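# Reproduce the reference drawing on the paper pad with markers

## Task

Use the markers to draw a copy of the 'drawing' reference image on the paper pad. The reference shows the full sheet, and its top edge is the pad's long edge that was farthest from the robot when the scene began. The scrap strip next to the pad does not count toward the result.

## Robot and tools

Robot: two arms, left_arm and right_arm, each with six revolute joints and a two-finger gripper. In the scene frame the origin sits at table height halfway between the nominal bases. +x points out over the table, +z points up, and left_arm is on the +y side; these names do not match image left and right. Measured bases: left_arm at (-0.006, +0.341, 0) m, right_arm at (-0.005, -0.338, 0) m, both almost unrotated. The fingers point along the gripper's +z axis and close along its y axis. end_effector_position is the point between the pads, roughly 1 cm short of the fingertips.

Row layout, used by execute_actions and move: a single list of 14 numbers, each from -1 to 1. The first seven belong to left_arm (six joints, then opening) and the last seven to right_arm in the same pattern. Joint order within each block: wrist pitch (joint4), wrist roll (joint6), shoulder (joint2), wrist yaw (joint5), elbow (joint3), waist (joint1). The joint numbers are offsets, not poses. They count from the arm's Joint targets as they stood when the action or move began, not from the previous row. Scale: 1.0 equals 2.224 rad for waist, shoulder and elbow, and 8.485 rad for wrist pitch, wrist yaw and wrist roll. Send 0 to keep a joint at its target. The opening is absolute: +1 fully open, -1 closed. A 0 there is a real command, so repeat the current value to leave a gripper unchanged.

Stated joint ranges (rad): waist -2.618..3.054, shoulder 0..3.142, elbow 0..3.142, wrist pitch -1.571..1.571, wrist yaw -1.571..1.571, wrist roll -2.094..2.094. Any action that pushes a joint more than 0.059 rad (waist, shoulder, elbow, wrist pitch) or 0.124 rad (yaw, roll) beyond an end is rejected for both arms. The true ends can differ from these figures by the same margins. Each step, a target may lead the measured angle by at most 0.339 rad (big joints) or 2.2 rad (wrist). If a target would carry the gripper more than 200 mm from where it is now, that arm's targets are pulled back.

Tools:
- execute_actions(actions, cameras): actions is a list of actions. Each action is a list of up to 15 rows, one per 1/30 s step. If fewer rows are given, the last one is held until step 15. With an empty list the call just reports state and images. cameras takes names, ["all"] or [].
- move(target, speed, blend, opening_speed, grip_force, blocking, cameras): target is one 14-number row, or a list of up to 15 rows. Every row in the list is an offset from the same starting Joint targets. All joints move in step, so the gripper travels along a curve, and obstacles are not avoided. speed is in rad/s for the joint with the farthest to go: 0.004 to 12.57, default 0.5, given as one value or one per target. blend, in rad, rounds off the corners between listed targets (0 means stop at each). opening_speed is how fast the opening command changes, per second on the -1..1 scale, at least 0.2. grip_force is a per-pad limit of about 10 to 50 N, given as one value or one per arm; it stays set and starts at 50. Below full force the fingers close slowly. blocking=false returns after about 0.5 s while the motion keeps running. The whole path is capped at 10 s. The result adds a move: line reading done, off_target, moving, held or fault, plus limits=held if any steps were withheld.
- wait(seconds 0..3600, cameras): lets time pass without sending new commands.
- stop(cameras): brakes a running move.
- zoom_image(camera, region [x0,y0,x1,y1] in pixels, at most 504 by 504): a close-up from the newest image of that camera.
- show_instructions(): displays the reference images. read_manual(section): licence texts. finished_scene(scene): ends the scene permanently.

Cameras: cam_high, cam_low, cam_above, cam_left_wrist, cam_right_wrist, all 672x504.

Results: end_effector_position (m) and end_effector_quat_wxyz are given in the scene frame and can be a few cm off. Joint positions and Joint velocities list each arm's joints in the order above (rad, rad/s), followed by the pad gap (m; 0.094 when open). Joint targets is the baseline for your next offsets. Tool commands shows the current gripper commands. grip_measured uses the opening scale. grip_effort_nm is the gripper motor's effort (negative means closing). Joint torques follow the same joint order; numbers 3, 5 and 6 wrap at ±28 N m. Other lines: "joint sent to its limit", "joint command not followed" (the clearance check changed a target), MOTOR HOT (75 °C), and OVER-TEMPERATURE FAULT (90 °C, which folds that arm away for the rest of the scene). An action call may also list step-by-step joint readings.

Marker handling: grip a marker firmly but close gently. Draw with light contact only; a target set far into the paper presses hard. Lift the marker between strokes and line the picture up with the pad's far long edge.

Avoid: knocking anything off the table or leaving it off the table; dropping or throwing things; fast impacts on fixed or heavy objects; letting the two arms touch or one gripper close on the other's fingers; straining the wrist camera cables; leaving an arm stretched out, loaded or pushing against something it cannot reach, which heats the motors. To stop a push, command targets back past the measured positions. Objects may get small random nudges.

Each tool is called after "Request:" in YAML: its name, and indented under it one key for each argument.

Reference images:

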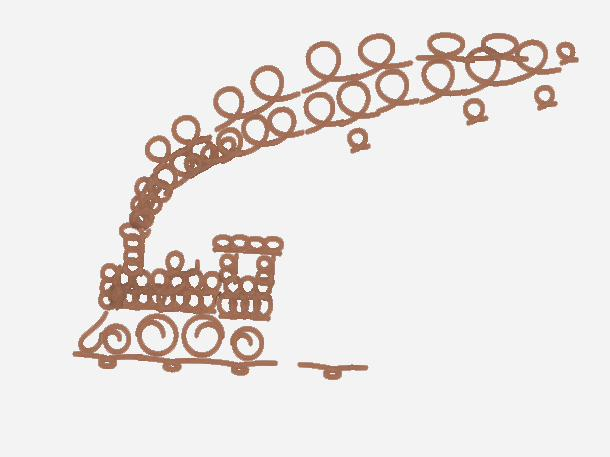

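## Session

I'll start by looking at the scene.

Request:
execute_actions:
  actions: []
  cameras: ["all"]

Request:
show_instructions:

Scene clock: 0.00 s.
left_arm: end_effector_position=(+0.3943, +0.3350, +0.1104) grip_measured=+1.000 grip_effort_nm=n/a end_effector_quat_wxyz=(+0.619, -0.015, +0.785, -0.003) | right_arm: end_effector_position=(+0.3947, -0.3962, +0.1304) grip_measured=+1.000 grip_effort_nm=n/a end_effector_quat_wxyz=(+0.623, +0.065, +0.771, -0.114)
Joint names: [wrist pitch, wrist roll, shoulder, wrist yaw, elbow, waist]
Joint positions: left_arm=[1.014 -0.037 1.582 -0.053 0.332 -0.05 0.094] | right_arm=[0.967 -0.055 1.532 0.207 0.362 -0.038 0.094]
Joint velocities: within noise
Joint torques (N m): no reading
Heat: left arm: 34 °C; right arm: 34 °C.
Joint targets: left_arm=[1.021 -0.037 1.573 -0.053 0.341 -0.050] | right_arm=[0.979 -0.054 1.522 0.208 0.373 -0.038]
Tool commands: left_gripper/opening=+1.0 right_gripper/opening=+1.0

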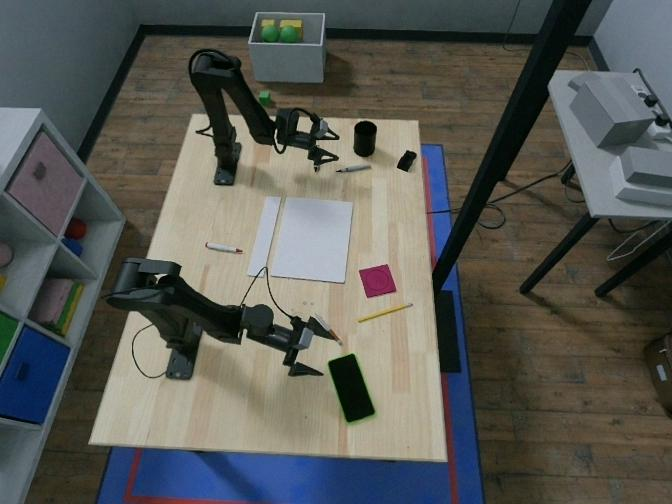

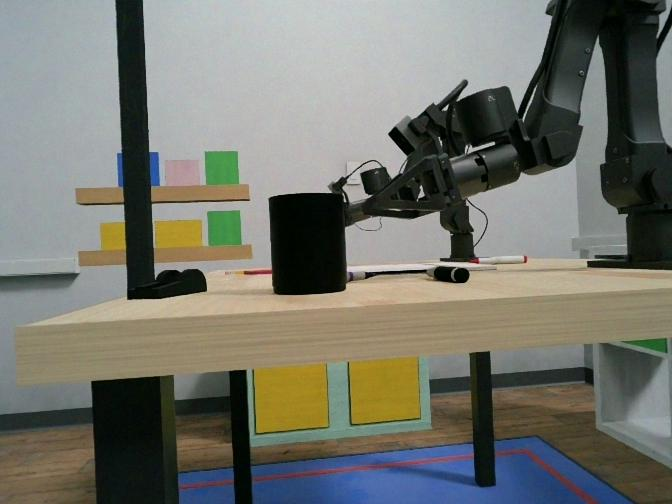

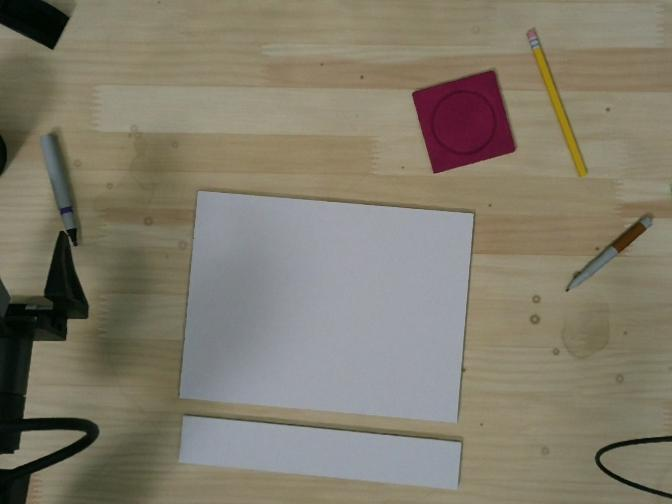

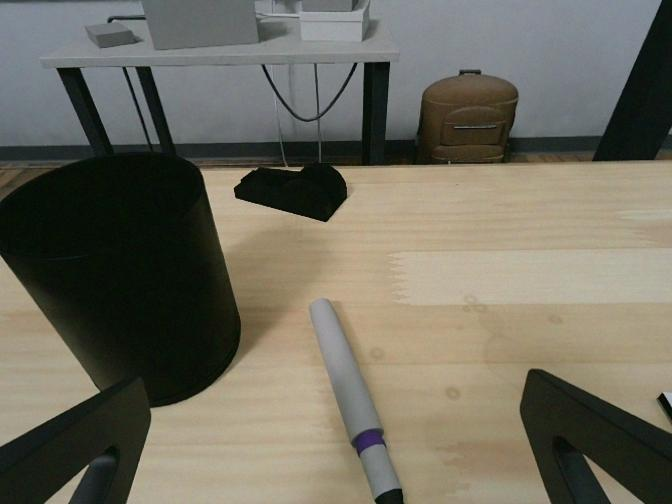

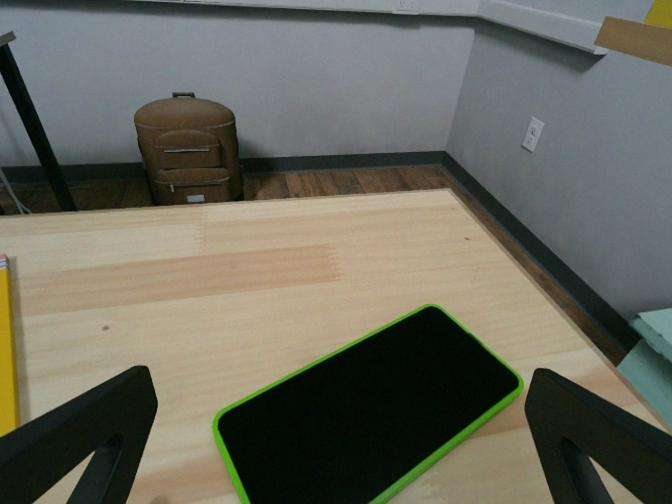

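Reference images for this scene: drawing.

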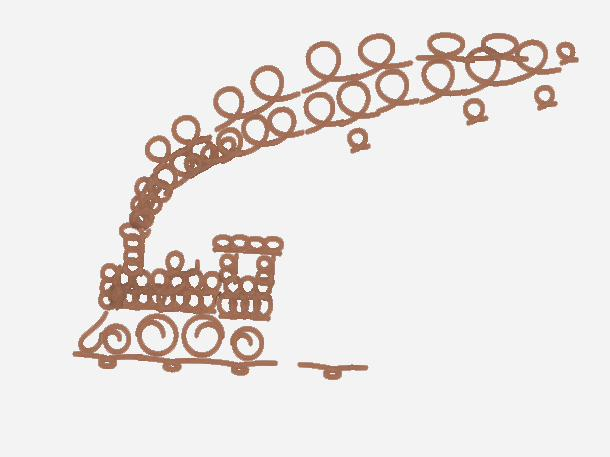

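Request:
zoom_image:
  camera: "cam_above"
  region: [500, 190, 672, 320]

Request:
zoom_image:
  camera: "cam_above"
  region: [0, 100, 160, 260]

Request:
zoom_image:
  camera: "cam_high"
  region: [180, 180, 440, 430]

Request:
zoom_image:
  camera: "cam_above"
  region: [160, 170, 500, 504]

Scaled by 2.930 from the camera's image (finer frame: 960x720).

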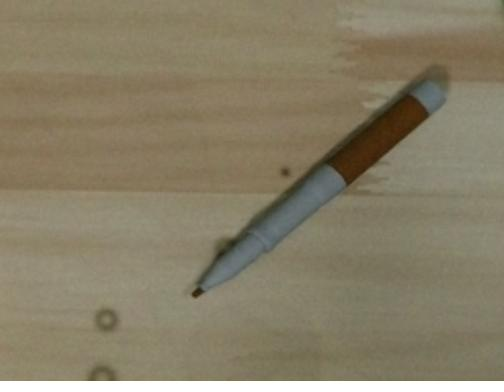

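Scaled by 3.150 from the camera's image (finer frame: 960x720).

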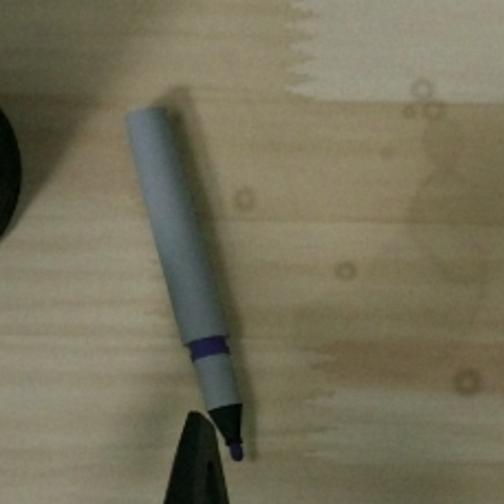

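Scaled by 1.938 from the camera's image (finer frame: 960x720).

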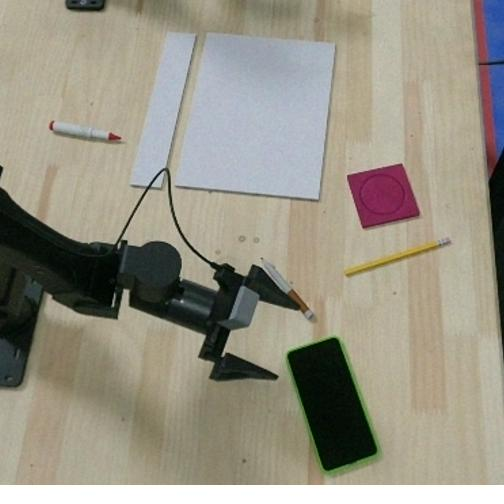

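Scaled by 1.482 from the camera's image (finer frame: 960x720).

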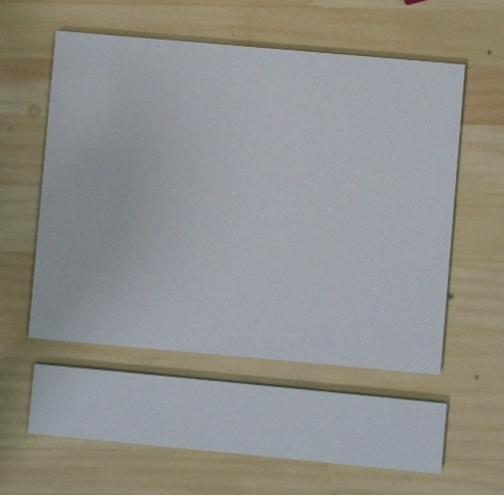

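Request:
move:
  target:
    - [0,0,-0.2617,0,0,0,1, -0.1447,0.0702,0.1299,-0.0123,0.3472,0.0763,1]
    - [0,0,-0.2617,0,0,0.2248,1, -0.2895,0.1405,0.29973,-0.02451,0.77442,0.1527,1]
  speed: 1.0
  blend: [0.2,0]
  cameras: ["all"]

Scene clock: 17.60 s.
left_arm: end_effector_position=(+0.2995, +0.5017, +0.3157) grip_measured=+1.000 grip_effort_nm=0.00 end_effector_quat_wxyz=(+0.792, -0.163, +0.559, +0.183) | right_arm: end_effector_position=(+0.3969, -0.2200, +0.1146) grip_measured=+1.000 grip_effort_nm=0.00 end_effector_quat_wxyz=(-0.004, +0.411, +0.912, -0.003)
Joint positions: left_arm=[1.008 -0.037 1.012 -0.055 0.332 0.444 0.094] | right_arm=[-1.462 1.131 2.182 -0.001 2.062 0.3 0.094]
Joint torques (N m): left_arm=[1.55 0.05 -4.22 0.01 7.06 0.55] | right_arm=[0.15 0.05 -8.51 0.01 8.53 0.1]
Heat: left arm: 35 °C; right arm: 37 °C.
Joint targets: left_arm=[1.021 -0.037 0.991 -0.053 0.341 0.450] | right_arm=[-1.478 1.138 2.189 -0.001 2.096 0.302]
move: done

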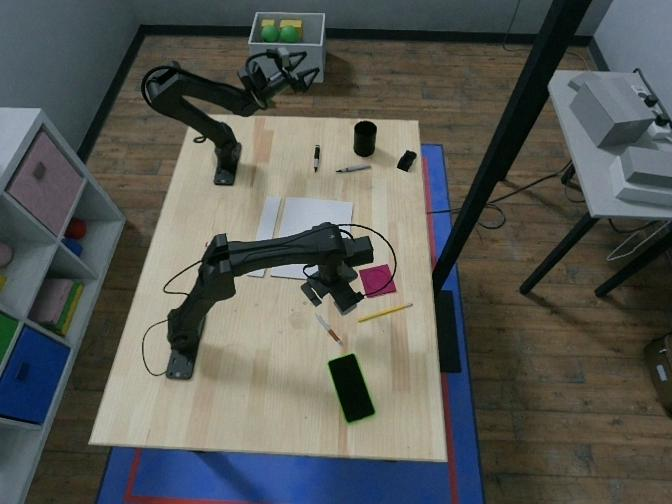

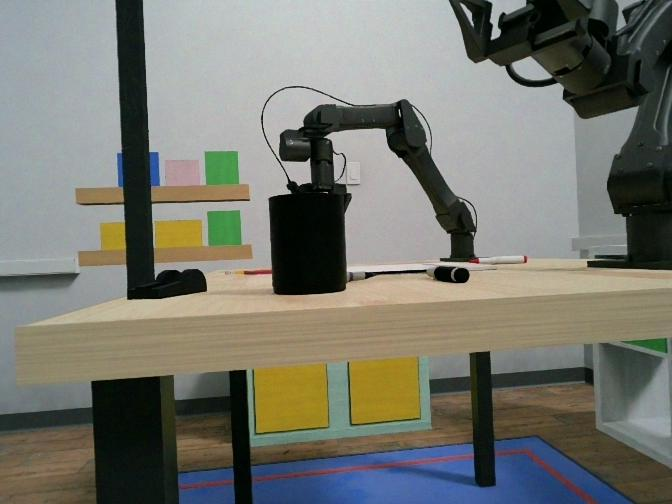

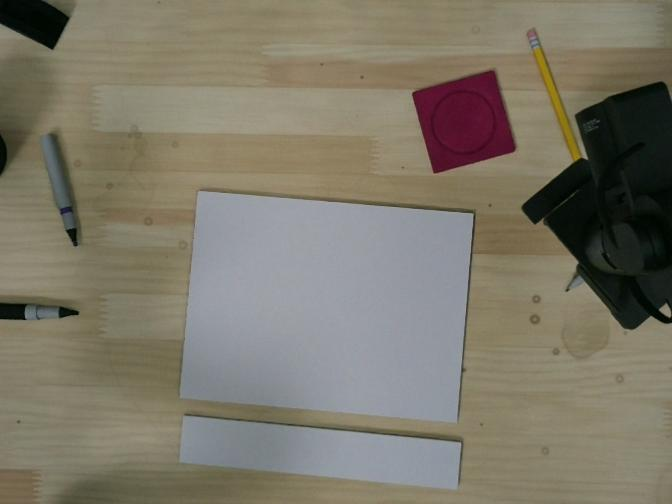

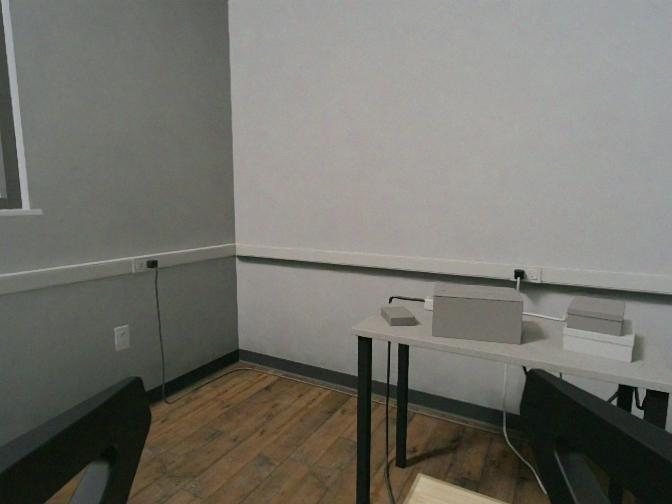

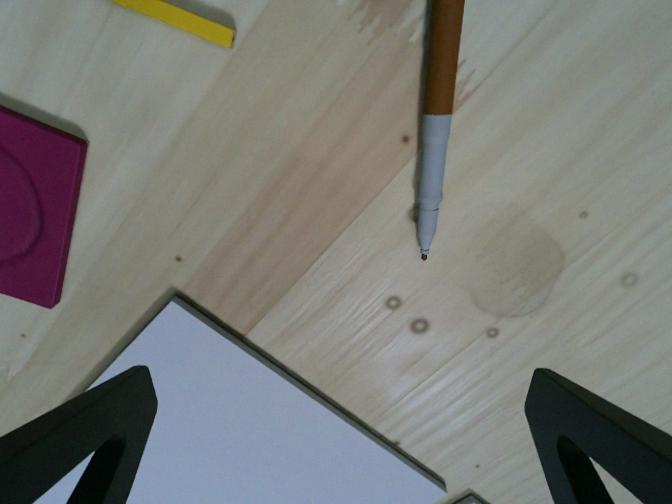

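Request:
move:
  target: [0,0,0,0,0,0,1, 0.03104,-0.02428,-0.01778,0.00012,-0.1361,-0.0821,1]
  speed: 0.6
  cameras: ["cam_above","cam_right_wrist"]

Scene clock: 24.13 s.
left_arm: end_effector_position=(+0.2995, +0.5017, +0.3157) grip_measured=+1.000 grip_effort_nm=0.00 end_effector_quat_wxyz=(+0.792, -0.163, +0.559, +0.183) | right_arm: end_effector_position=(+0.4030, -0.2968, +0.0483) grip_measured=+1.000 grip_effort_nm=0.00 end_effector_quat_wxyz=(-0.020, +0.408, +0.913, -0.009)
Joint positions: left_arm=[1.008 -0.037 1.012 -0.055 0.332 0.444 0.094] | right_arm=[-1.23 0.938 2.182 -0.005 1.798 0.113 0.094]
Joint torques (N m): left_arm=[1.57 0.03 -4.14 -0.02 7.05 0.61] | right_arm=[0.4 -0.07 -11.45 0.06 5.07 0.47]
Heat: left arm: 36 °C; right arm: 36 °C.
Joint targets: left_arm=[1.021 -0.037 0.991 -0.053 0.341 0.450] | right_arm=[-1.214 0.932 2.149 0.001 1.793 0.119]
move: done

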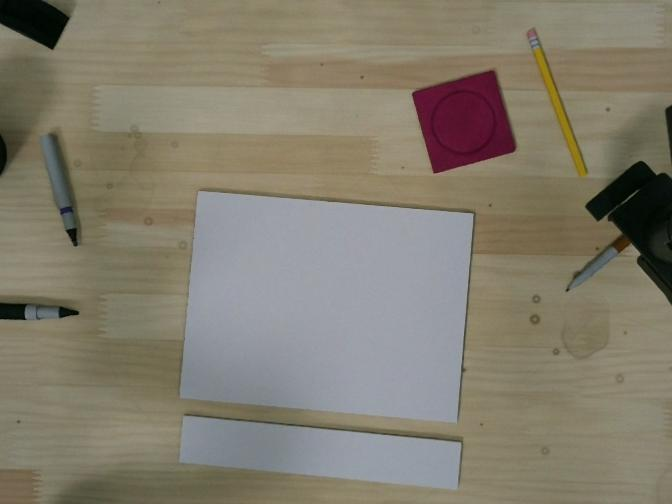

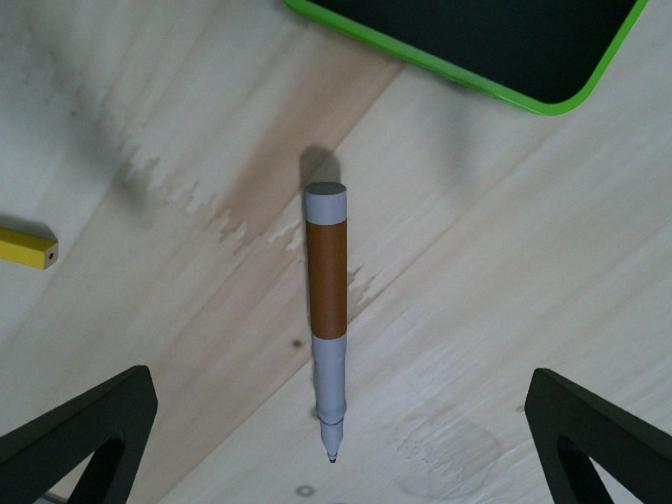

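Request:
execute_actions:
  actions: []
  cameras: ["cam_high"]

Request:
zoom_image:
  camera: "cam_high"
  region: [80, 100, 460, 470]

Scene clock: 30.17 s.
left_arm: end_effector_position=(+0.2995, +0.5017, +0.3157) grip_measured=+1.000 grip_effort_nm=0.00 end_effector_quat_wxyz=(+0.792, -0.163, +0.559, +0.183) | right_arm: end_effector_position=(+0.4032, -0.2968, +0.0483) grip_measured=+1.000 grip_effort_nm=0.00 end_effector_quat_wxyz=(-0.020, +0.408, +0.913, -0.008)
Joint names: [wrist pitch, wrist roll, shoulder, wrist yaw, elbow, waist]
Joint positions: left_arm=[1.008 -0.037 1.012 -0.055 0.332 0.444 0.094] | right_arm=[-1.229 0.937 2.182 -0.005 1.798 0.113 0.094]
Joint velocities: within noise
Joint torques (N m): left_arm=[1.58 0.01 -4.25 -0.02 6.94 0.51] | right_arm=[0.39 -0.06 -11.48 0.06 5.01 0.47]
Heat: left arm: 36 °C; right arm: 36 °C.
Joint targets: left_arm=[1.021 -0.037 0.991 -0.053 0.341 0.450] | right_arm=[-1.214 0.931 2.149 0.001 1.793 0.119]
Tool commands: left_gripper/opening=+1.0 right_gripper/opening=+1.0
Images, in order (width x height): cam_high 672x504.

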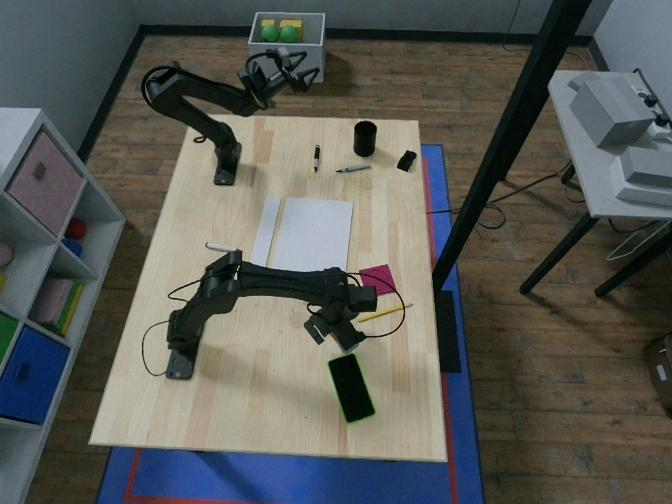

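Scaled by 1.326 from the camera's image (finer frame: 960x720).

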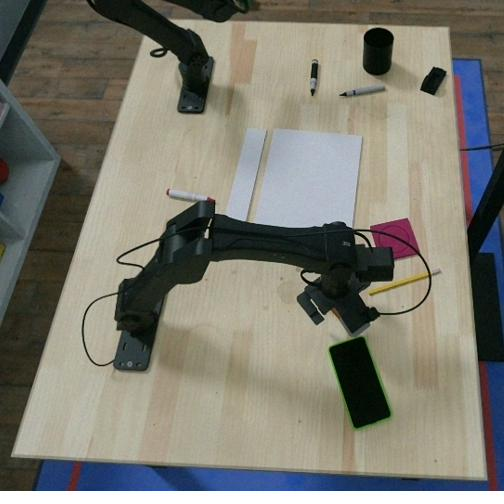

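Request:
move:
  target: [0,0,0,0,0,0,1, 0.013683,-0.003418,0.01866,0,-0.0321,-0.00854,1]
  speed: 0.15
  cameras: ["cam_right_wrist"]

Scene clock: 32.70 s.
left_arm: end_effector_position=(+0.2995, +0.5017, +0.3157) grip_measured=+1.000 grip_effort_nm=0.00 end_effector_quat_wxyz=(+0.792, -0.163, +0.559, +0.183) | right_arm: end_effector_position=(+0.4117, -0.2990, +0.0310) grip_measured=+1.000 grip_effort_nm=0.00 end_effector_quat_wxyz=(+0.000, +0.398, +0.917, +0.003)
Joint positions: left_arm=[1.008 -0.037 1.012 -0.055 0.332 0.444 0.094] | right_arm=[-1.115 0.909 2.182 -0.005 1.729 0.106 0.094]
Joint torques (N m): left_arm=[1.53 0.03 -4.3 -0.01 7.12 0.47] | right_arm=[0.48 -0.04 -8.32 0.06 4.85 -0.54]
Heat: left arm: 36 °C; right arm: 36 °C.
Joint targets: left_arm=[1.021 -0.037 0.991 -0.053 0.341 0.450] | right_arm=[-1.098 0.903 2.190 0.001 1.721 0.100]
move: done

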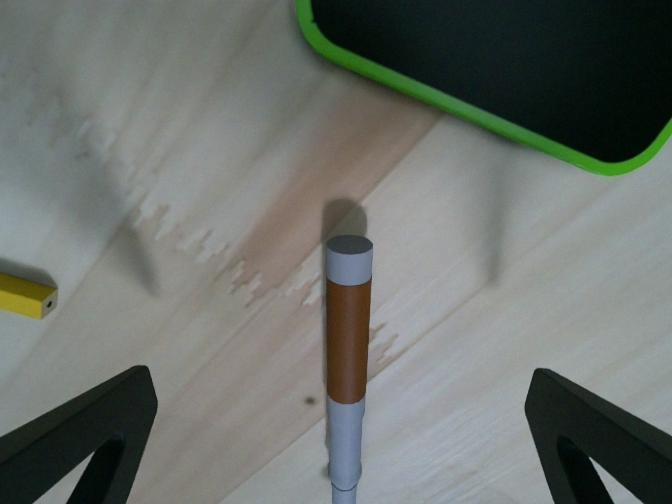

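Request:
move:
  target: [0,0,0,0,0,0,1, 0.004832,0,0.006205,0,-0.01304,0,1]
  speed: 0.1
  cameras: ["cam_right_wrist"]

Scene clock: 34.43 s.
left_arm: end_effector_position=(+0.2995, +0.5017, +0.3157) grip_measured=+1.000 grip_effort_nm=0.00 end_effector_quat_wxyz=(+0.792, -0.163, +0.559, +0.183) | right_arm: end_effector_position=(+0.4112, -0.2991, +0.0167) grip_measured=+1.000 grip_effort_nm=0.00 end_effector_quat_wxyz=(-0.002, +0.398, +0.917, +0.001)
Joint positions: left_arm=[1.008 -0.037 1.012 -0.055 0.332 0.444 0.094] | right_arm=[-1.073 0.908 2.2 -0.005 1.699 0.106 0.094]
Joint torques (N m): left_arm=[1.58 0.04 -4.23 0.01 7.05 0.47] | right_arm=[0.47 -0.06 -8.7 0.06 4.82 -0.53]
Heat: left arm: 36 °C; right arm: 36 °C.
Joint targets: left_arm=[1.021 -0.037 0.991 -0.053 0.341 0.450] | right_arm=[-1.057 0.903 2.204 0.001 1.692 0.100]
move: done

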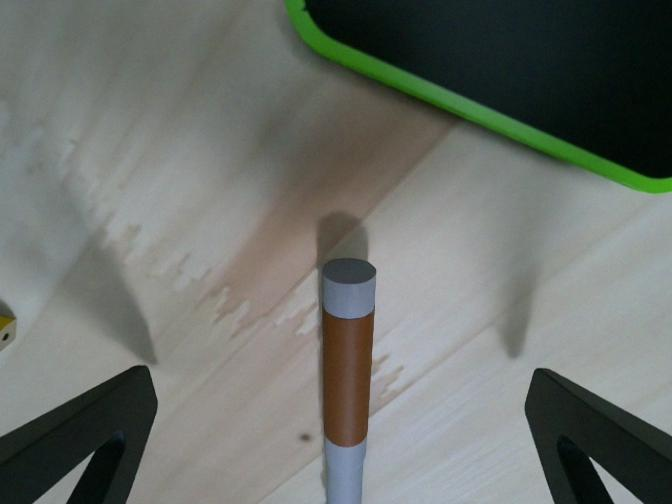

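Request:
move:
  target: [0,0,0,0,0,0,1, 0.001945,0,0.00247,0,-0.00495,0,1]
  speed: 0.05
  cameras: ["cam_right_wrist"]

Scene clock: 36.40 s.
left_arm: end_effector_position=(+0.2995, +0.5017, +0.3157) grip_measured=+1.000 grip_effort_nm=0.00 end_effector_quat_wxyz=(+0.792, -0.163, +0.559, +0.183) | right_arm: end_effector_position=(+0.4114, -0.2991, +0.0122) grip_measured=+1.000 grip_effort_nm=0.00 end_effector_quat_wxyz=(-0.002, +0.398, +0.917, +0.002)
Joint positions: left_arm=[1.008 -0.037 1.012 -0.055 0.332 0.444 0.094] | right_arm=[-1.057 0.908 2.204 -0.005 1.688 0.106 0.094]
Joint torques (N m): left_arm=[1.56 0.08 -4.37 -0.02 7.15 0.55] | right_arm=[0.5 -0.06 -8.55 0.06 4.75 -0.54]
Heat: left arm: 37 °C; right arm: 36 °C.
Joint targets: left_arm=[1.021 -0.037 0.991 -0.053 0.341 0.450] | right_arm=[-1.041 0.903 2.210 0.001 1.681 0.100]
move: done

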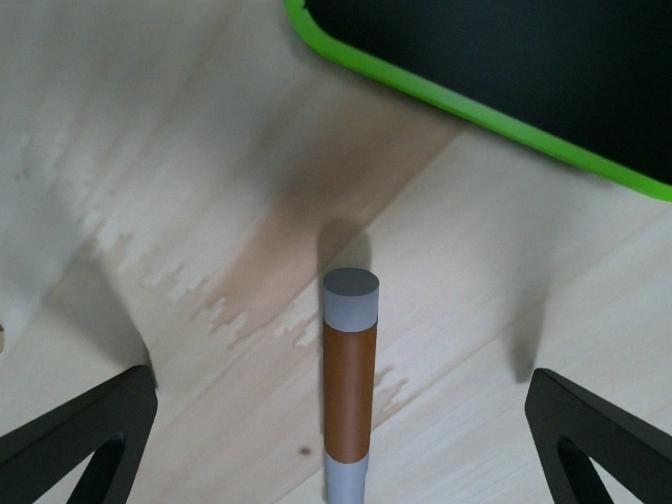

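Request:
move:
  target: [0,0,0,0,0,0,1, 0,0,0,0,0,0,-1]
  opening_speed: 0.8
  cameras: ["cam_right_wrist"]

Scene clock: 39.43 s.
left_arm: end_effector_position=(+0.2995, +0.5017, +0.3157) grip_measured=+1.000 grip_effort_nm=0.00 end_effector_quat_wxyz=(+0.792, -0.163, +0.559, +0.183) | right_arm: end_effector_position=(+0.4116, -0.2990, +0.0122) grip_measured=-0.782 grip_effort_nm=-1.02 end_effector_quat_wxyz=(-0.002, +0.398, +0.918, +0.002)
Joint positions: left_arm=[1.008 -0.037 1.012 -0.055 0.332 0.444 0.094] | right_arm=[-1.056 0.908 2.204 -0.005 1.688 0.106 0.01]
Joint torques (N m): left_arm=[1.55 0.06 -4.27 -0.02 7.12 0.55] | right_arm=[0.47 -0.06 -8.61 0.07 4.79 -0.54]
Heat: left arm: 37 °C; right arm: 36 °C.
Joint targets: left_arm=[1.021 -0.037 0.991 -0.053 0.341 0.450] | right_arm=[-1.041 0.903 2.210 0.001 1.681 0.100]
move: done

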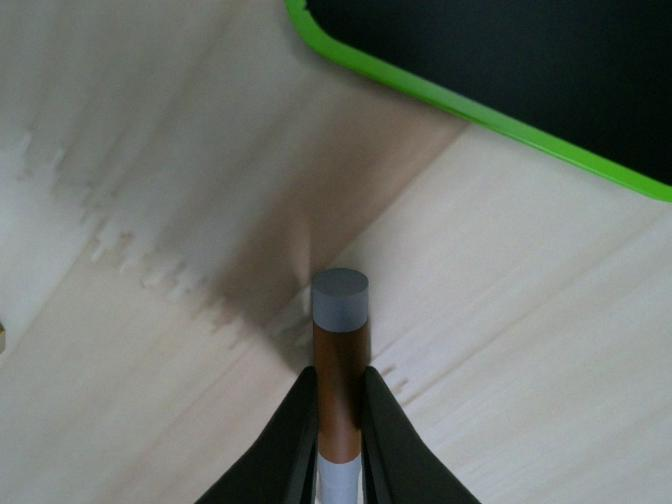

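Request:
move:
  target:
    - [0,0,0,0,0,0,1, 0,0,-0.20683,0,0,0,-1]
    - [0,0,0,0,0,0,1, 0.18813,-0.10642,-0.20342,0,-0.38912,0.47527,-1]
  speed: [0.4,0.6]
  blend: [0.05,0]
  cameras: ["all"]

Scene clock: 46.30 s.
left_arm: end_effector_position=(+0.2995, +0.5017, +0.3157) grip_measured=+1.000 grip_effort_nm=0.00 end_effector_quat_wxyz=(+0.792, -0.163, +0.559, +0.183) | right_arm: end_effector_position=(+0.1977, +0.1105, +0.1125) grip_measured=-0.782 grip_effort_nm=-1.03 end_effector_quat_wxyz=(+0.456, -0.452, +0.706, +0.298)
Joint positions: left_arm=[1.008 -0.037 1.012 -0.055 0.332 0.444 0.094] | right_arm=[0.526 0.006 1.766 -0.004 0.822 1.159 0.01]
Joint torques (N m): left_arm=[1.58 0.06 -4.22 0 7.08 0.47] | right_arm=[1.86 -0.07 -6.97 0.05 5.27 -0.18]
Heat: left arm: 37 °C; right arm: 36 °C.
Joint targets: left_arm=[1.021 -0.037 0.991 -0.053 0.341 0.450] | right_arm=[0.556 -0.001 1.757 0.000 0.816 1.157]
move: done

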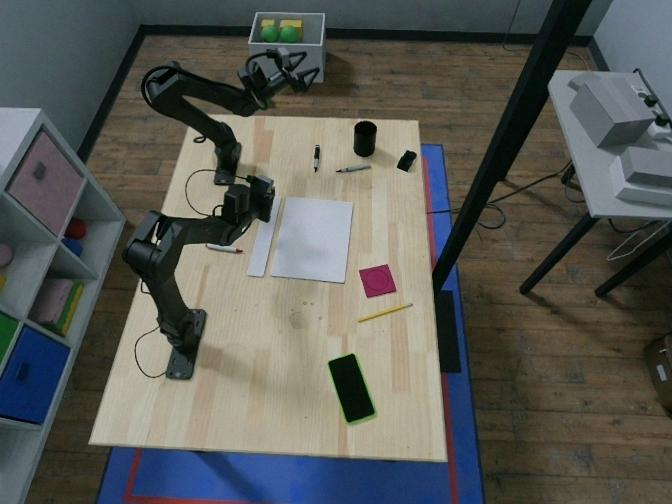

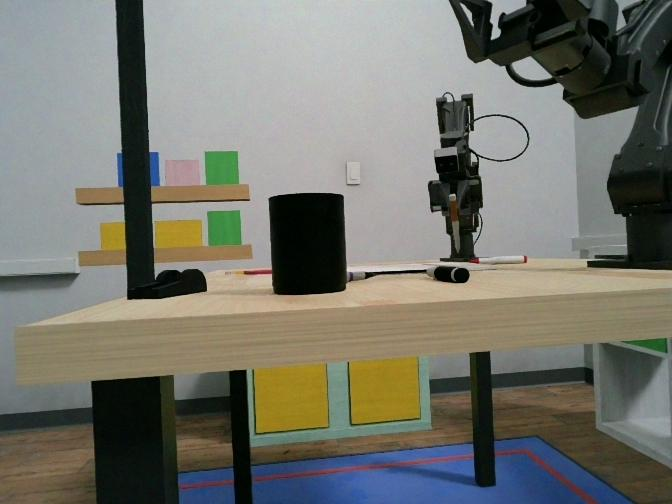

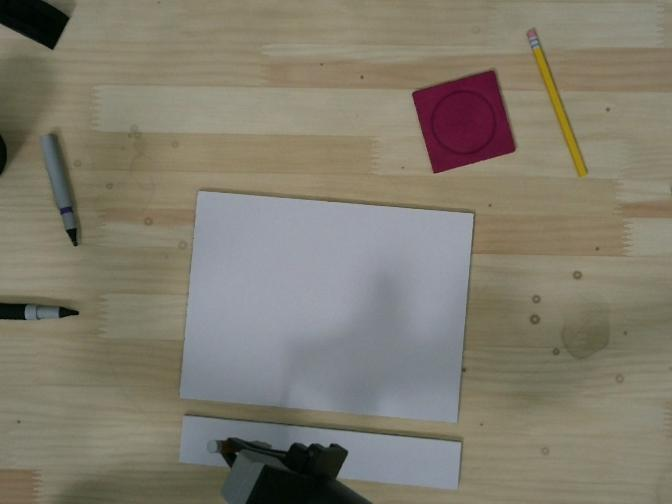

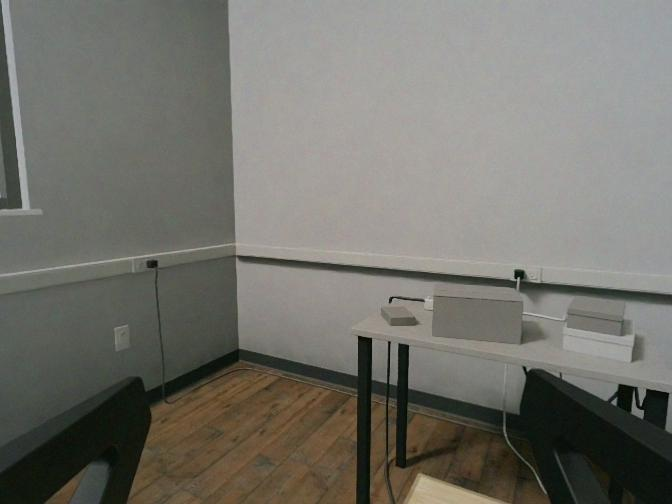

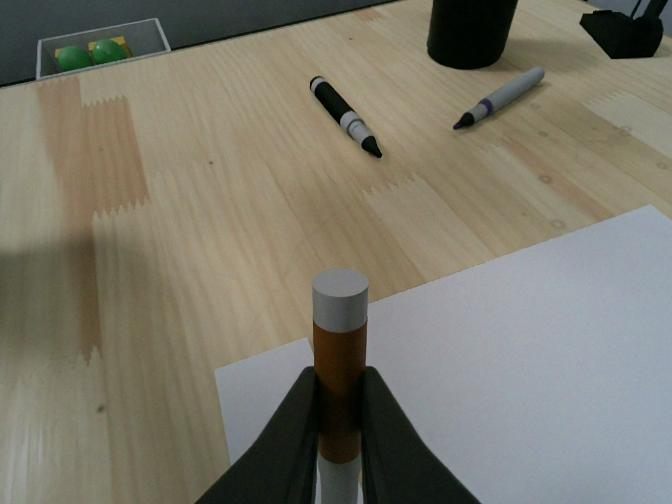

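Request:
zoom_image:
  camera: "cam_low"
  region: [380, 170, 540, 290]

Request:
zoom_image:
  camera: "cam_above"
  region: [160, 390, 400, 504]

Scaled by 3.150 from the camera's image (finer frame: 960x720).

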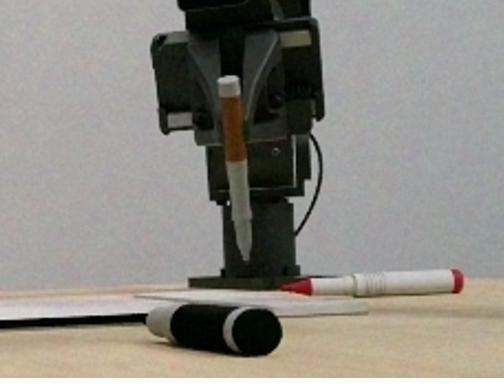

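Scaled by 2.100 from the camera's image (finer frame: 960x720).

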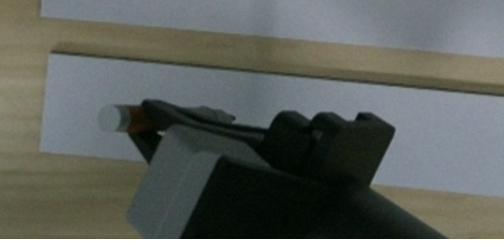

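Request:
execute_actions:
  actions:
    - [[0,0,0,0,0,0,1,0,0,0.0009,0,0.0009,0.0009,-1],[0,0,0,0,0,0,1,0,0,0.0018,0,0.0018,0.0018,-1],[0,0,0,0,0,0,1,0,0,0.0027,0,0.0027,0.0027,-1],[0,0,0,0,0,0,1,0,0,0.0036,0,0.0036,0.0036,-1],[0,0,0,0,0,0,1,0,0,0.0045,0,0.0045,0.0045,-1],[0,0,0,0,0,0,1,0,0,0.0054,0,0.0054,0.0054,-1],[0,0,0,0,0,0,1,0,0,0.0063,0,0.0063,0.0063,-1],[0,0,0,0,0,0,1,0,0,0.0072,0,0.0072,0.0072,-1],[0,0,0,0,0,0,1,0,0,0.0081,0,0.0081,0.0081,-1],[0,0,0,0,0,0,1,0,0,0.009,0,0.009,0.009,-1],[0,0,0,0,0,0,1,0,0,0.0099,0,0.0099,0.0099,-1],[0,0,0,0,0,0,1,0,0,0.0108,0,0.0108,0.0108,-1],[0,0,0,0,0,0,1,0,0,0.0117,0,0.0117,0.0117,-1],[0,0,0,0,0,0,1,0,0,0.0126,0,0.0126,0.0126,-1],[0,0,0,0,0,0,1,0,0,0.0135,0,0.0135,0.0135,-1]]
    - [[0,0,0,0,0,0,1,0,0,-0.0009,0,-0.0009,-0.0009,-1],[0,0,0,0,0,0,1,0,0,-0.0018,0,-0.0018,-0.0018,-1],[0,0,0,0,0,0,1,0,0,-0.0027,0,-0.0027,-0.0027,-1],[0,0,0,0,0,0,1,0,0,-0.0036,0,-0.0036,-0.0036,-1],[0,0,0,0,0,0,1,0,0,-0.0045,0,-0.0045,-0.0045,-1],[0,0,0,0,0,0,1,0,0,-0.0054,0,-0.0054,-0.0054,-1],[0,0,0,0,0,0,1,0,0,-0.0063,0,-0.0063,-0.0063,-1],[0,0,0,0,0,0,1,0,0,-0.0072,0,-0.0072,-0.0072,-1],[0,0,0,0,0,0,1,0,0,-0.0081,0,-0.0081,-0.0081,-1],[0,0,0,0,0,0,1,0,0,-0.009,0,-0.009,-0.009,-1],[0,0,0,0,0,0,1,0,0,-0.0099,0,-0.0099,-0.0099,-1],[0,0,0,0,0,0,1,0,0,-0.0108,0,-0.0108,-0.0108,-1],[0,0,0,0,0,0,1,0,0,-0.0117,0,-0.0117,-0.0117,-1],[0,0,0,0,0,0,1,0,0,-0.0126,0,-0.0126,-0.0126,-1],[0,0,0,0,0,0,1,0,0,-0.0135,0,-0.0135,-0.0135,-1]]
    - [[0,0,0,0,0,0,1,0,0,-0.0009,0,-0.0009,-0.0009,-1],[0,0,0,0,0,0,1,0,0,-0.0018,0,-0.0018,-0.0018,-1],[0,0,0,0,0,0,1,0,0,-0.0027,0,-0.0027,-0.0027,-1],[0,0,0,0,0,0,1,0,0,-0.0036,0,-0.0036,-0.0036,-1],[0,0,0,0,0,0,1,0,0,-0.0045,0,-0.0045,-0.0045,-1],[0,0,0,0,0,0,1,0,0,-0.0054,0,-0.0054,-0.0054,-1],[0,0,0,0,0,0,1,0,0,-0.0063,0,-0.0063,-0.0063,-1],[0,0,0,0,0,0,1,0,0,-0.0072,0,-0.0072,-0.0072,-1],[0,0,0,0,0,0,1,0,0,-0.0081,0,-0.0081,-0.0081,-1],[0,0,0,0,0,0,1,0,0,-0.009,0,-0.009,-0.009,-1],[0,0,0,0,0,0,1,0,0,-0.0099,0,-0.0099,-0.0099,-1],[0,0,0,0,0,0,1,0,0,-0.0108,0,-0.0108,-0.0108,-1],[0,0,0,0,0,0,1,0,0,-0.0117,0,-0.0117,-0.0117,-1],[0,0,0,0,0,0,1,0,0,-0.0126,0,-0.0126,-0.0126,-1],[0,0,0,0,0,0,1,0,0,-0.0135,0,-0.0135,-0.0135,-1]]
    - [[0,0,0,0,0,0,1,0,0,0.0009,0,0.0009,0.0009,-1],[0,0,0,0,0,0,1,0,0,0.0018,0,0.0018,0.0018,-1],[0,0,0,0,0,0,1,0,0,0.0027,0,0.0027,0.0027,-1],[0,0,0,0,0,0,1,0,0,0.0036,0,0.0036,0.0036,-1],[0,0,0,0,0,0,1,0,0,0.0045,0,0.0045,0.0045,-1],[0,0,0,0,0,0,1,0,0,0.0054,0,0.0054,0.0054,-1],[0,0,0,0,0,0,1,0,0,0.0063,0,0.0063,0.0063,-1],[0,0,0,0,0,0,1,0,0,0.0072,0,0.0072,0.0072,-1],[0,0,0,0,0,0,1,0,0,0.0081,0,0.0081,0.0081,-1],[0,0,0,0,0,0,1,0,0,0.009,0,0.009,0.009,-1],[0,0,0,0,0,0,1,0,0,0.0099,0,0.0099,0.0099,-1],[0,0,0,0,0,0,1,0,0,0.0108,0,0.0108,0.0108,-1],[0,0,0,0,0,0,1,0,0,0.0117,0,0.0117,0.0117,-1],[0,0,0,0,0,0,1,0,0,0.0126,0,0.0126,0.0126,-1],[0,0,0,0,0,0,1,0,0,0.0135,0,0.0135,0.0135,-1]]
  cameras: []

Scene clock: 56.20 s.
left_arm: end_effector_position=(+0.2995, +0.5017, +0.3157) grip_measured=+1.000 grip_effort_nm=0.00 end_effector_quat_wxyz=(+0.792, -0.163, +0.559, +0.183) | right_arm: end_effector_position=(+0.1987, +0.1030, +0.1046) grip_measured=-0.782 grip_effort_nm=-1.03 end_effector_quat_wxyz=(+0.452, -0.452, +0.712, +0.292)
Joint positions: left_arm=[1.008 -0.037 1.012 -0.055 0.332 0.444 0.094] | right_arm=[0.531 0.006 1.762 -0.003 0.796 1.151 0.01]
Joint torques (N m): left_arm=[1.57 0.06 -4.26 0 7.2 0.53] | right_arm=[1.82 -0.07 -6.52 0.05 7.45 0.58]
Heat: left arm: 37 °C; right arm: 37 °C.
Joint targets: left_arm=[1.021 -0.037 0.991 -0.053 0.341 0.450] | right_arm=[0.556 0.000 1.757 0.001 0.816 1.157]
Step readings (joint positions of left_arm | right_arm):
0: [1.008 -0.037 1.012 -0.055 0.332 0.444] | [0.526 0.006 1.766 -0.004 0.822 1.159]
1: [1.008 -0.037 1.012 -0.055 0.332 0.444] | [0.526 0.006 1.766 -0.004 0.822 1.159]
2: [1.008 -0.037 1.012 -0.055 0.332 0.444] | [0.526 0.006 1.766 -0.004 0.822 1.159]
4: [1.008 -0.037 1.012 -0.055 0.332 0.444] | [0.526 0.006 1.766 -0.004 0.822 1.159]
8: [1.008 -0.037 1.012 -0.055 0.332 0.444] | [0.526 0.006 1.766 -0.004 0.822 1.162]
15: [1.008 -0.037 1.012 -0.055 0.332 0.444] | [0.528 0.006 1.776 -0.004 0.822 1.173]
16: [1.008 -0.037 1.012 -0.055 0.332 0.444] | [0.528 0.006 1.778 -0.004 0.822 1.176]
17: [1.008 -0.037 1.012 -0.055 0.332 0.444] | [0.528 0.006 1.780 -0.004 0.822 1.177]
19: [1.008 -0.037 1.012 -0.055 0.332 0.444] | [0.528 0.006 1.781 -0.004 0.822 1.178]
23: [1.008 -0.037 1.012 -0.055 0.332 0.444] | [0.529 0.006 1.781 -0.004 0.822 1.178]
30: [1.008 -0.037 1.012 -0.055 0.332 0.444] | [0.530 0.006 1.781 -0.004 0.822 1.171]
31: [1.008 -0.037 1.012 -0.055 0.332 0.444] | [0.530 0.006 1.781 -0.004 0.822 1.169]
32: [1.008 -0.037 1.012 -0.055 0.332 0.444] | [0.530 0.006 1.781 -0.004 0.822 1.167]
34: [1.008 -0.037 1.012 -0.055 0.332 0.444] | [0.530 0.006 1.781 -0.004 0.822 1.162]
38: [1.008 -0.037 1.012 -0.055 0.332 0.444] | [0.531 0.006 1.780 -0.004 0.815 1.153]
45: [1.008 -0.037 1.012 -0.055 0.332 0.444] | [0.531 0.006 1.767 -0.004 0.799 1.140]
46: [1.008 -0.037 1.012 -0.055 0.332 0.444] | [0.531 0.006 1.765 -0.004 0.797 1.138]
47: [1.008 -0.037 1.012 -0.055 0.332 0.444] | [0.531 0.006 1.764 -0.004 0.796 1.137]
49: [1.008 -0.037 1.012 -0.055 0.332 0.444] | [0.531 0.006 1.762 -0.004 0.796 1.137]
53: [1.008 -0.037 1.012 -0.055 0.332 0.444] | [0.531 0.006 1.762 -0.004 0.796 1.137]
60: [1.008 -0.037 1.012 -0.055 0.332 0.444] | [0.531 0.006 1.762 -0.003 0.796 1.143]

Request:
move:
  target: [0,0,0,0,0,0,1, 0,0,0.0218,0,0,0,-1]
  speed: 0.08
  cameras: ["cam_low","cam_above"]

Request:
zoom_image:
  camera: "cam_low"
  region: [380, 170, 540, 290]

Request:
zoom_image:
  camera: "cam_above"
  region: [200, 400, 360, 504]

Scene clock: 59.07 s.
left_arm: end_effector_position=(+0.2995, +0.5017, +0.3157) grip_measured=+1.000 grip_effort_nm=0.00 end_effector_quat_wxyz=(+0.792, -0.163, +0.559, +0.183) | right_arm: end_effector_position=(+0.1986, +0.1028, +0.0892) grip_measured=-0.782 grip_effort_nm=-1.03 end_effector_quat_wxyz=(+0.441, -0.456, +0.719, +0.285)
Joint positions: left_arm=[1.008 -0.037 1.012 -0.055 0.332 0.444 0.094] | right_arm=[0.536 0.006 1.798 -0.003 0.796 1.151 0.01]
Joint torques (N m): left_arm=[1.58 0.04 -4.4 0 7.19 0.27] | right_arm=[1.77 -0.07 -5.72 0.05 7.35 0.5]
Heat: left arm: 37 °C; right arm: 37 °C.
Joint targets: left_arm=[1.021 -0.037 0.991 -0.053 0.341 0.450] | right_arm=[0.556 0.000 1.806 0.001 0.816 1.157]
move: done

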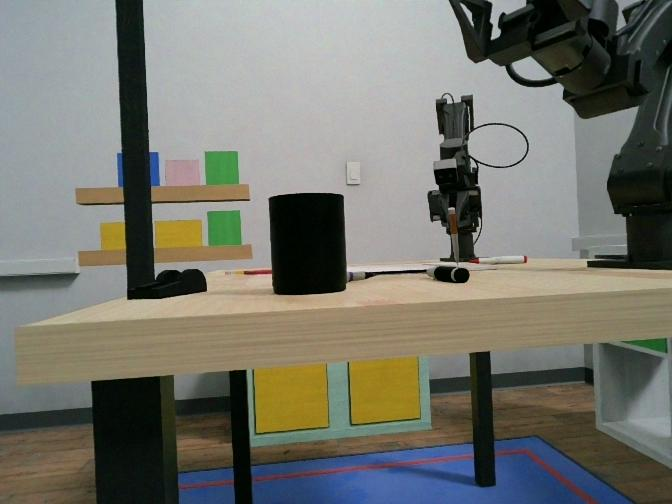

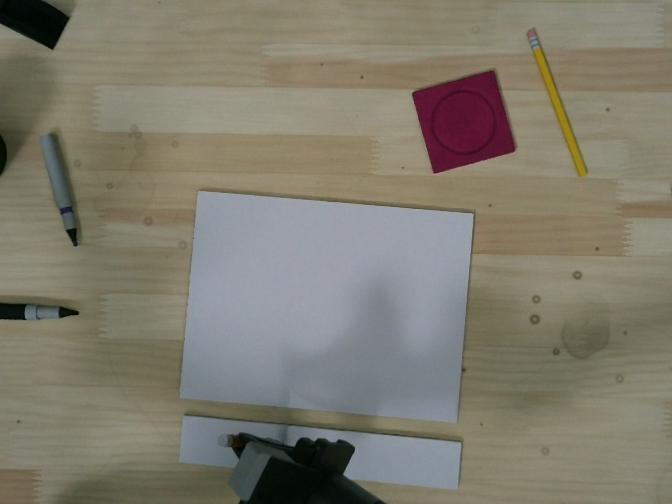

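Scaled by 3.150 from the camera's image (finer frame: 960x720).

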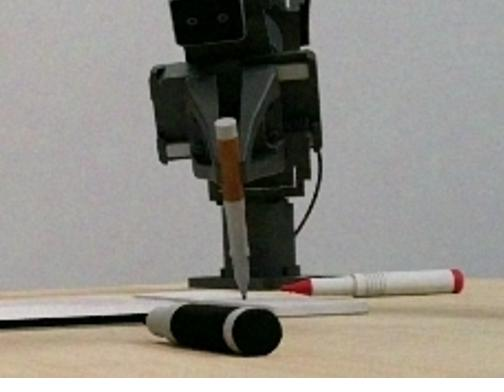

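Scaled by 3.150 from the camera's image (finer frame: 960x720).

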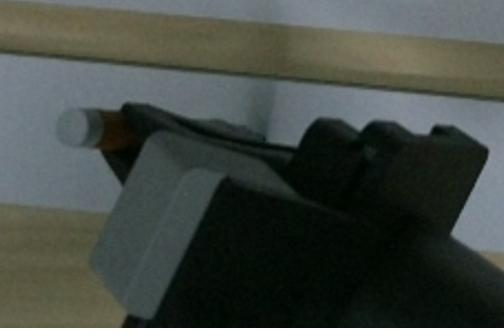

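Request:
move:
  target: [0,0,0,0,0,0,1, 0,0,0.0054,0,0,0,-1]
  speed: 0.05

Request:
move:
  target: [0,0,0,0,0,0,1, 0,0,0.0036,0,0,0,-1]
  speed: 0.05
  cameras: ["cam_low","cam_above"]

Request:
zoom_image:
  camera: "cam_low"
  region: [420, 210, 500, 290]

Scene clock: 60.37 s.
left_arm: end_effector_position=(+0.2995, +0.5017, +0.3157) grip_measured=+1.000 grip_effort_nm=0.00 end_effector_quat_wxyz=(+0.792, -0.163, +0.559, +0.183) | right_arm: end_effector_position=(+0.1991, +0.1038, +0.0881) grip_measured=-0.782 grip_effort_nm=-1.03 end_effector_quat_wxyz=(+0.443, -0.456, +0.718, +0.286)
Joint positions: left_arm=[1.008 -0.037 1.012 -0.055 0.332 0.444 0.094] | right_arm=[0.549 0.006 1.806 -0.003 0.796 1.151 0.01]
Joint torques (N m): left_arm=[1.54 0.04 -4.33 0.02 7.2 0.5] | right_arm=[1.62 -0.07 -5.6 0.05 7.3 0.5]
Heat: left arm: 37 °C; right arm: 37 °C.
Joint targets: left_arm=[1.021 -0.037 0.991 -0.053 0.341 0.450] | right_arm=[0.556 0.000 1.818 0.001 0.816 1.157]
move: done

Scene clock: 60.87 s.
left_arm: end_effector_position=(+0.2995, +0.5017, +0.3157) grip_measured=+1.000 grip_effort_nm=0.00 end_effector_quat_wxyz=(+0.792, -0.163, +0.559, +0.183) | right_arm: end_effector_position=(+0.1994, +0.1044, +0.0873) grip_measured=-0.782 grip_effort_nm=-1.03 end_effector_quat_wxyz=(+0.443, -0.455, +0.717, +0.286)
Joint positions: left_arm=[1.008 -0.037 1.012 -0.055 0.332 0.444 0.094] | right_arm=[0.556 0.006 1.812 -0.003 0.796 1.151 0.01]
Joint torques (N m): left_arm=[1.57 0.03 -4.25 0 7.21 0.5] | right_arm=[1.58 -0.06 -5.41 0.05 7.28 0.51]
Heat: left arm: 37 °C; right arm: 37 °C.
Joint targets: left_arm=[1.021 -0.037 0.991 -0.053 0.341 0.450] | right_arm=[0.556 0.000 1.826 0.001 0.816 1.157]
move: done

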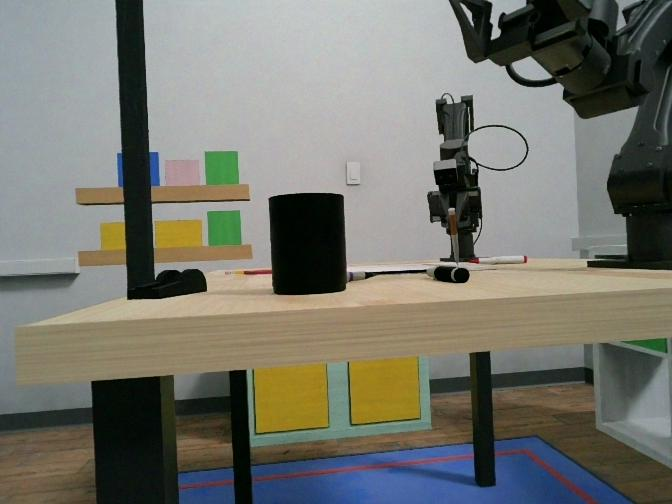

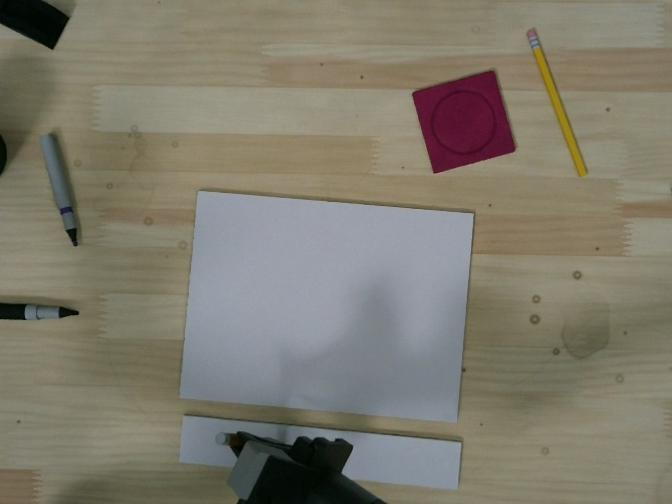

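Scaled by 6.300 from the camera's image (finer frame: 960x720).

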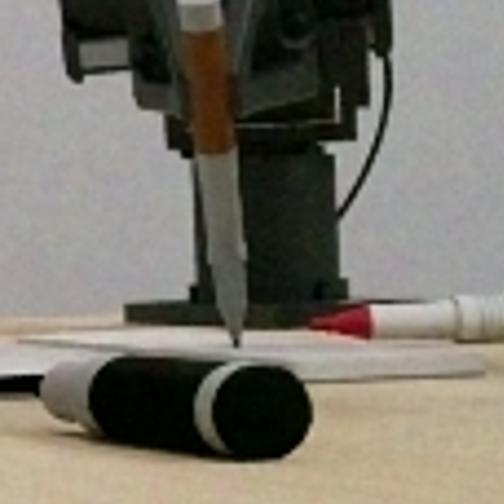

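Request:
move:
  target:
    - [0,0,0,0,0,0,1, 0,0,-0.0488,0,0,0,-1]
    - [0,0,0,0,0,0,1, 0.0118,0,-0.0488,0,0,0,-1]
    - [0,0,0,0,0,0,1, 0,0,-0.0488,0,0,0,-1]
  speed: 0.3
  cameras: ["cam_above"]

Request:
zoom_image:
  camera: "cam_above"
  region: [200, 400, 360, 504]

Scene clock: 64.50 s.
left_arm: end_effector_position=(+0.2995, +0.5017, +0.3157) grip_measured=+1.000 grip_effort_nm=0.00 end_effector_quat_wxyz=(+0.792, -0.163, +0.559, +0.183) | right_arm: end_effector_position=(+0.1998, +0.1054, +0.1194) grip_measured=-0.782 grip_effort_nm=-1.03 end_effector_quat_wxyz=(+0.468, -0.445, +0.701, +0.302)
Joint positions: left_arm=[1.008 -0.037 1.012 -0.055 0.332 0.444 0.094] | right_arm=[0.556 0.006 1.743 -0.003 0.796 1.151 0.01]
Joint torques (N m): left_arm=[1.56 0.02 -4.18 -0.04 7.12 0.42] | right_arm=[1.6 -0.07 -8.09 0.05 7.58 0.5]
Heat: left arm: 37 °C; right arm: 38 °C.
Joint targets: left_arm=[1.021 -0.037 0.991 -0.053 0.341 0.450] | right_arm=[0.556 0.000 1.717 0.001 0.816 1.157]
move: done

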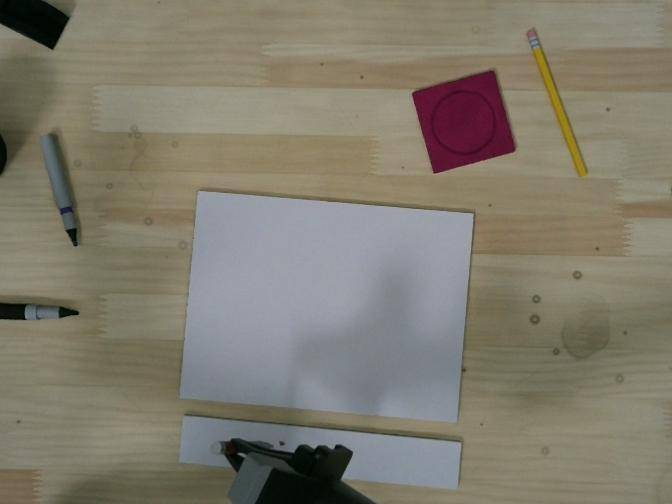

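Scaled by 3.150 from the camera's image (finer frame: 960x720).

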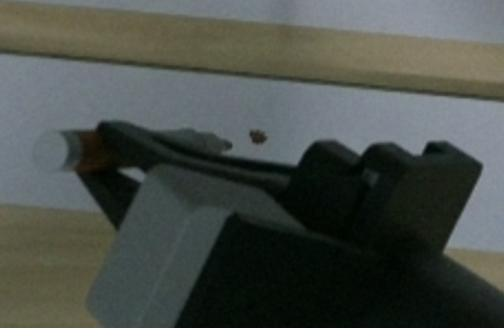

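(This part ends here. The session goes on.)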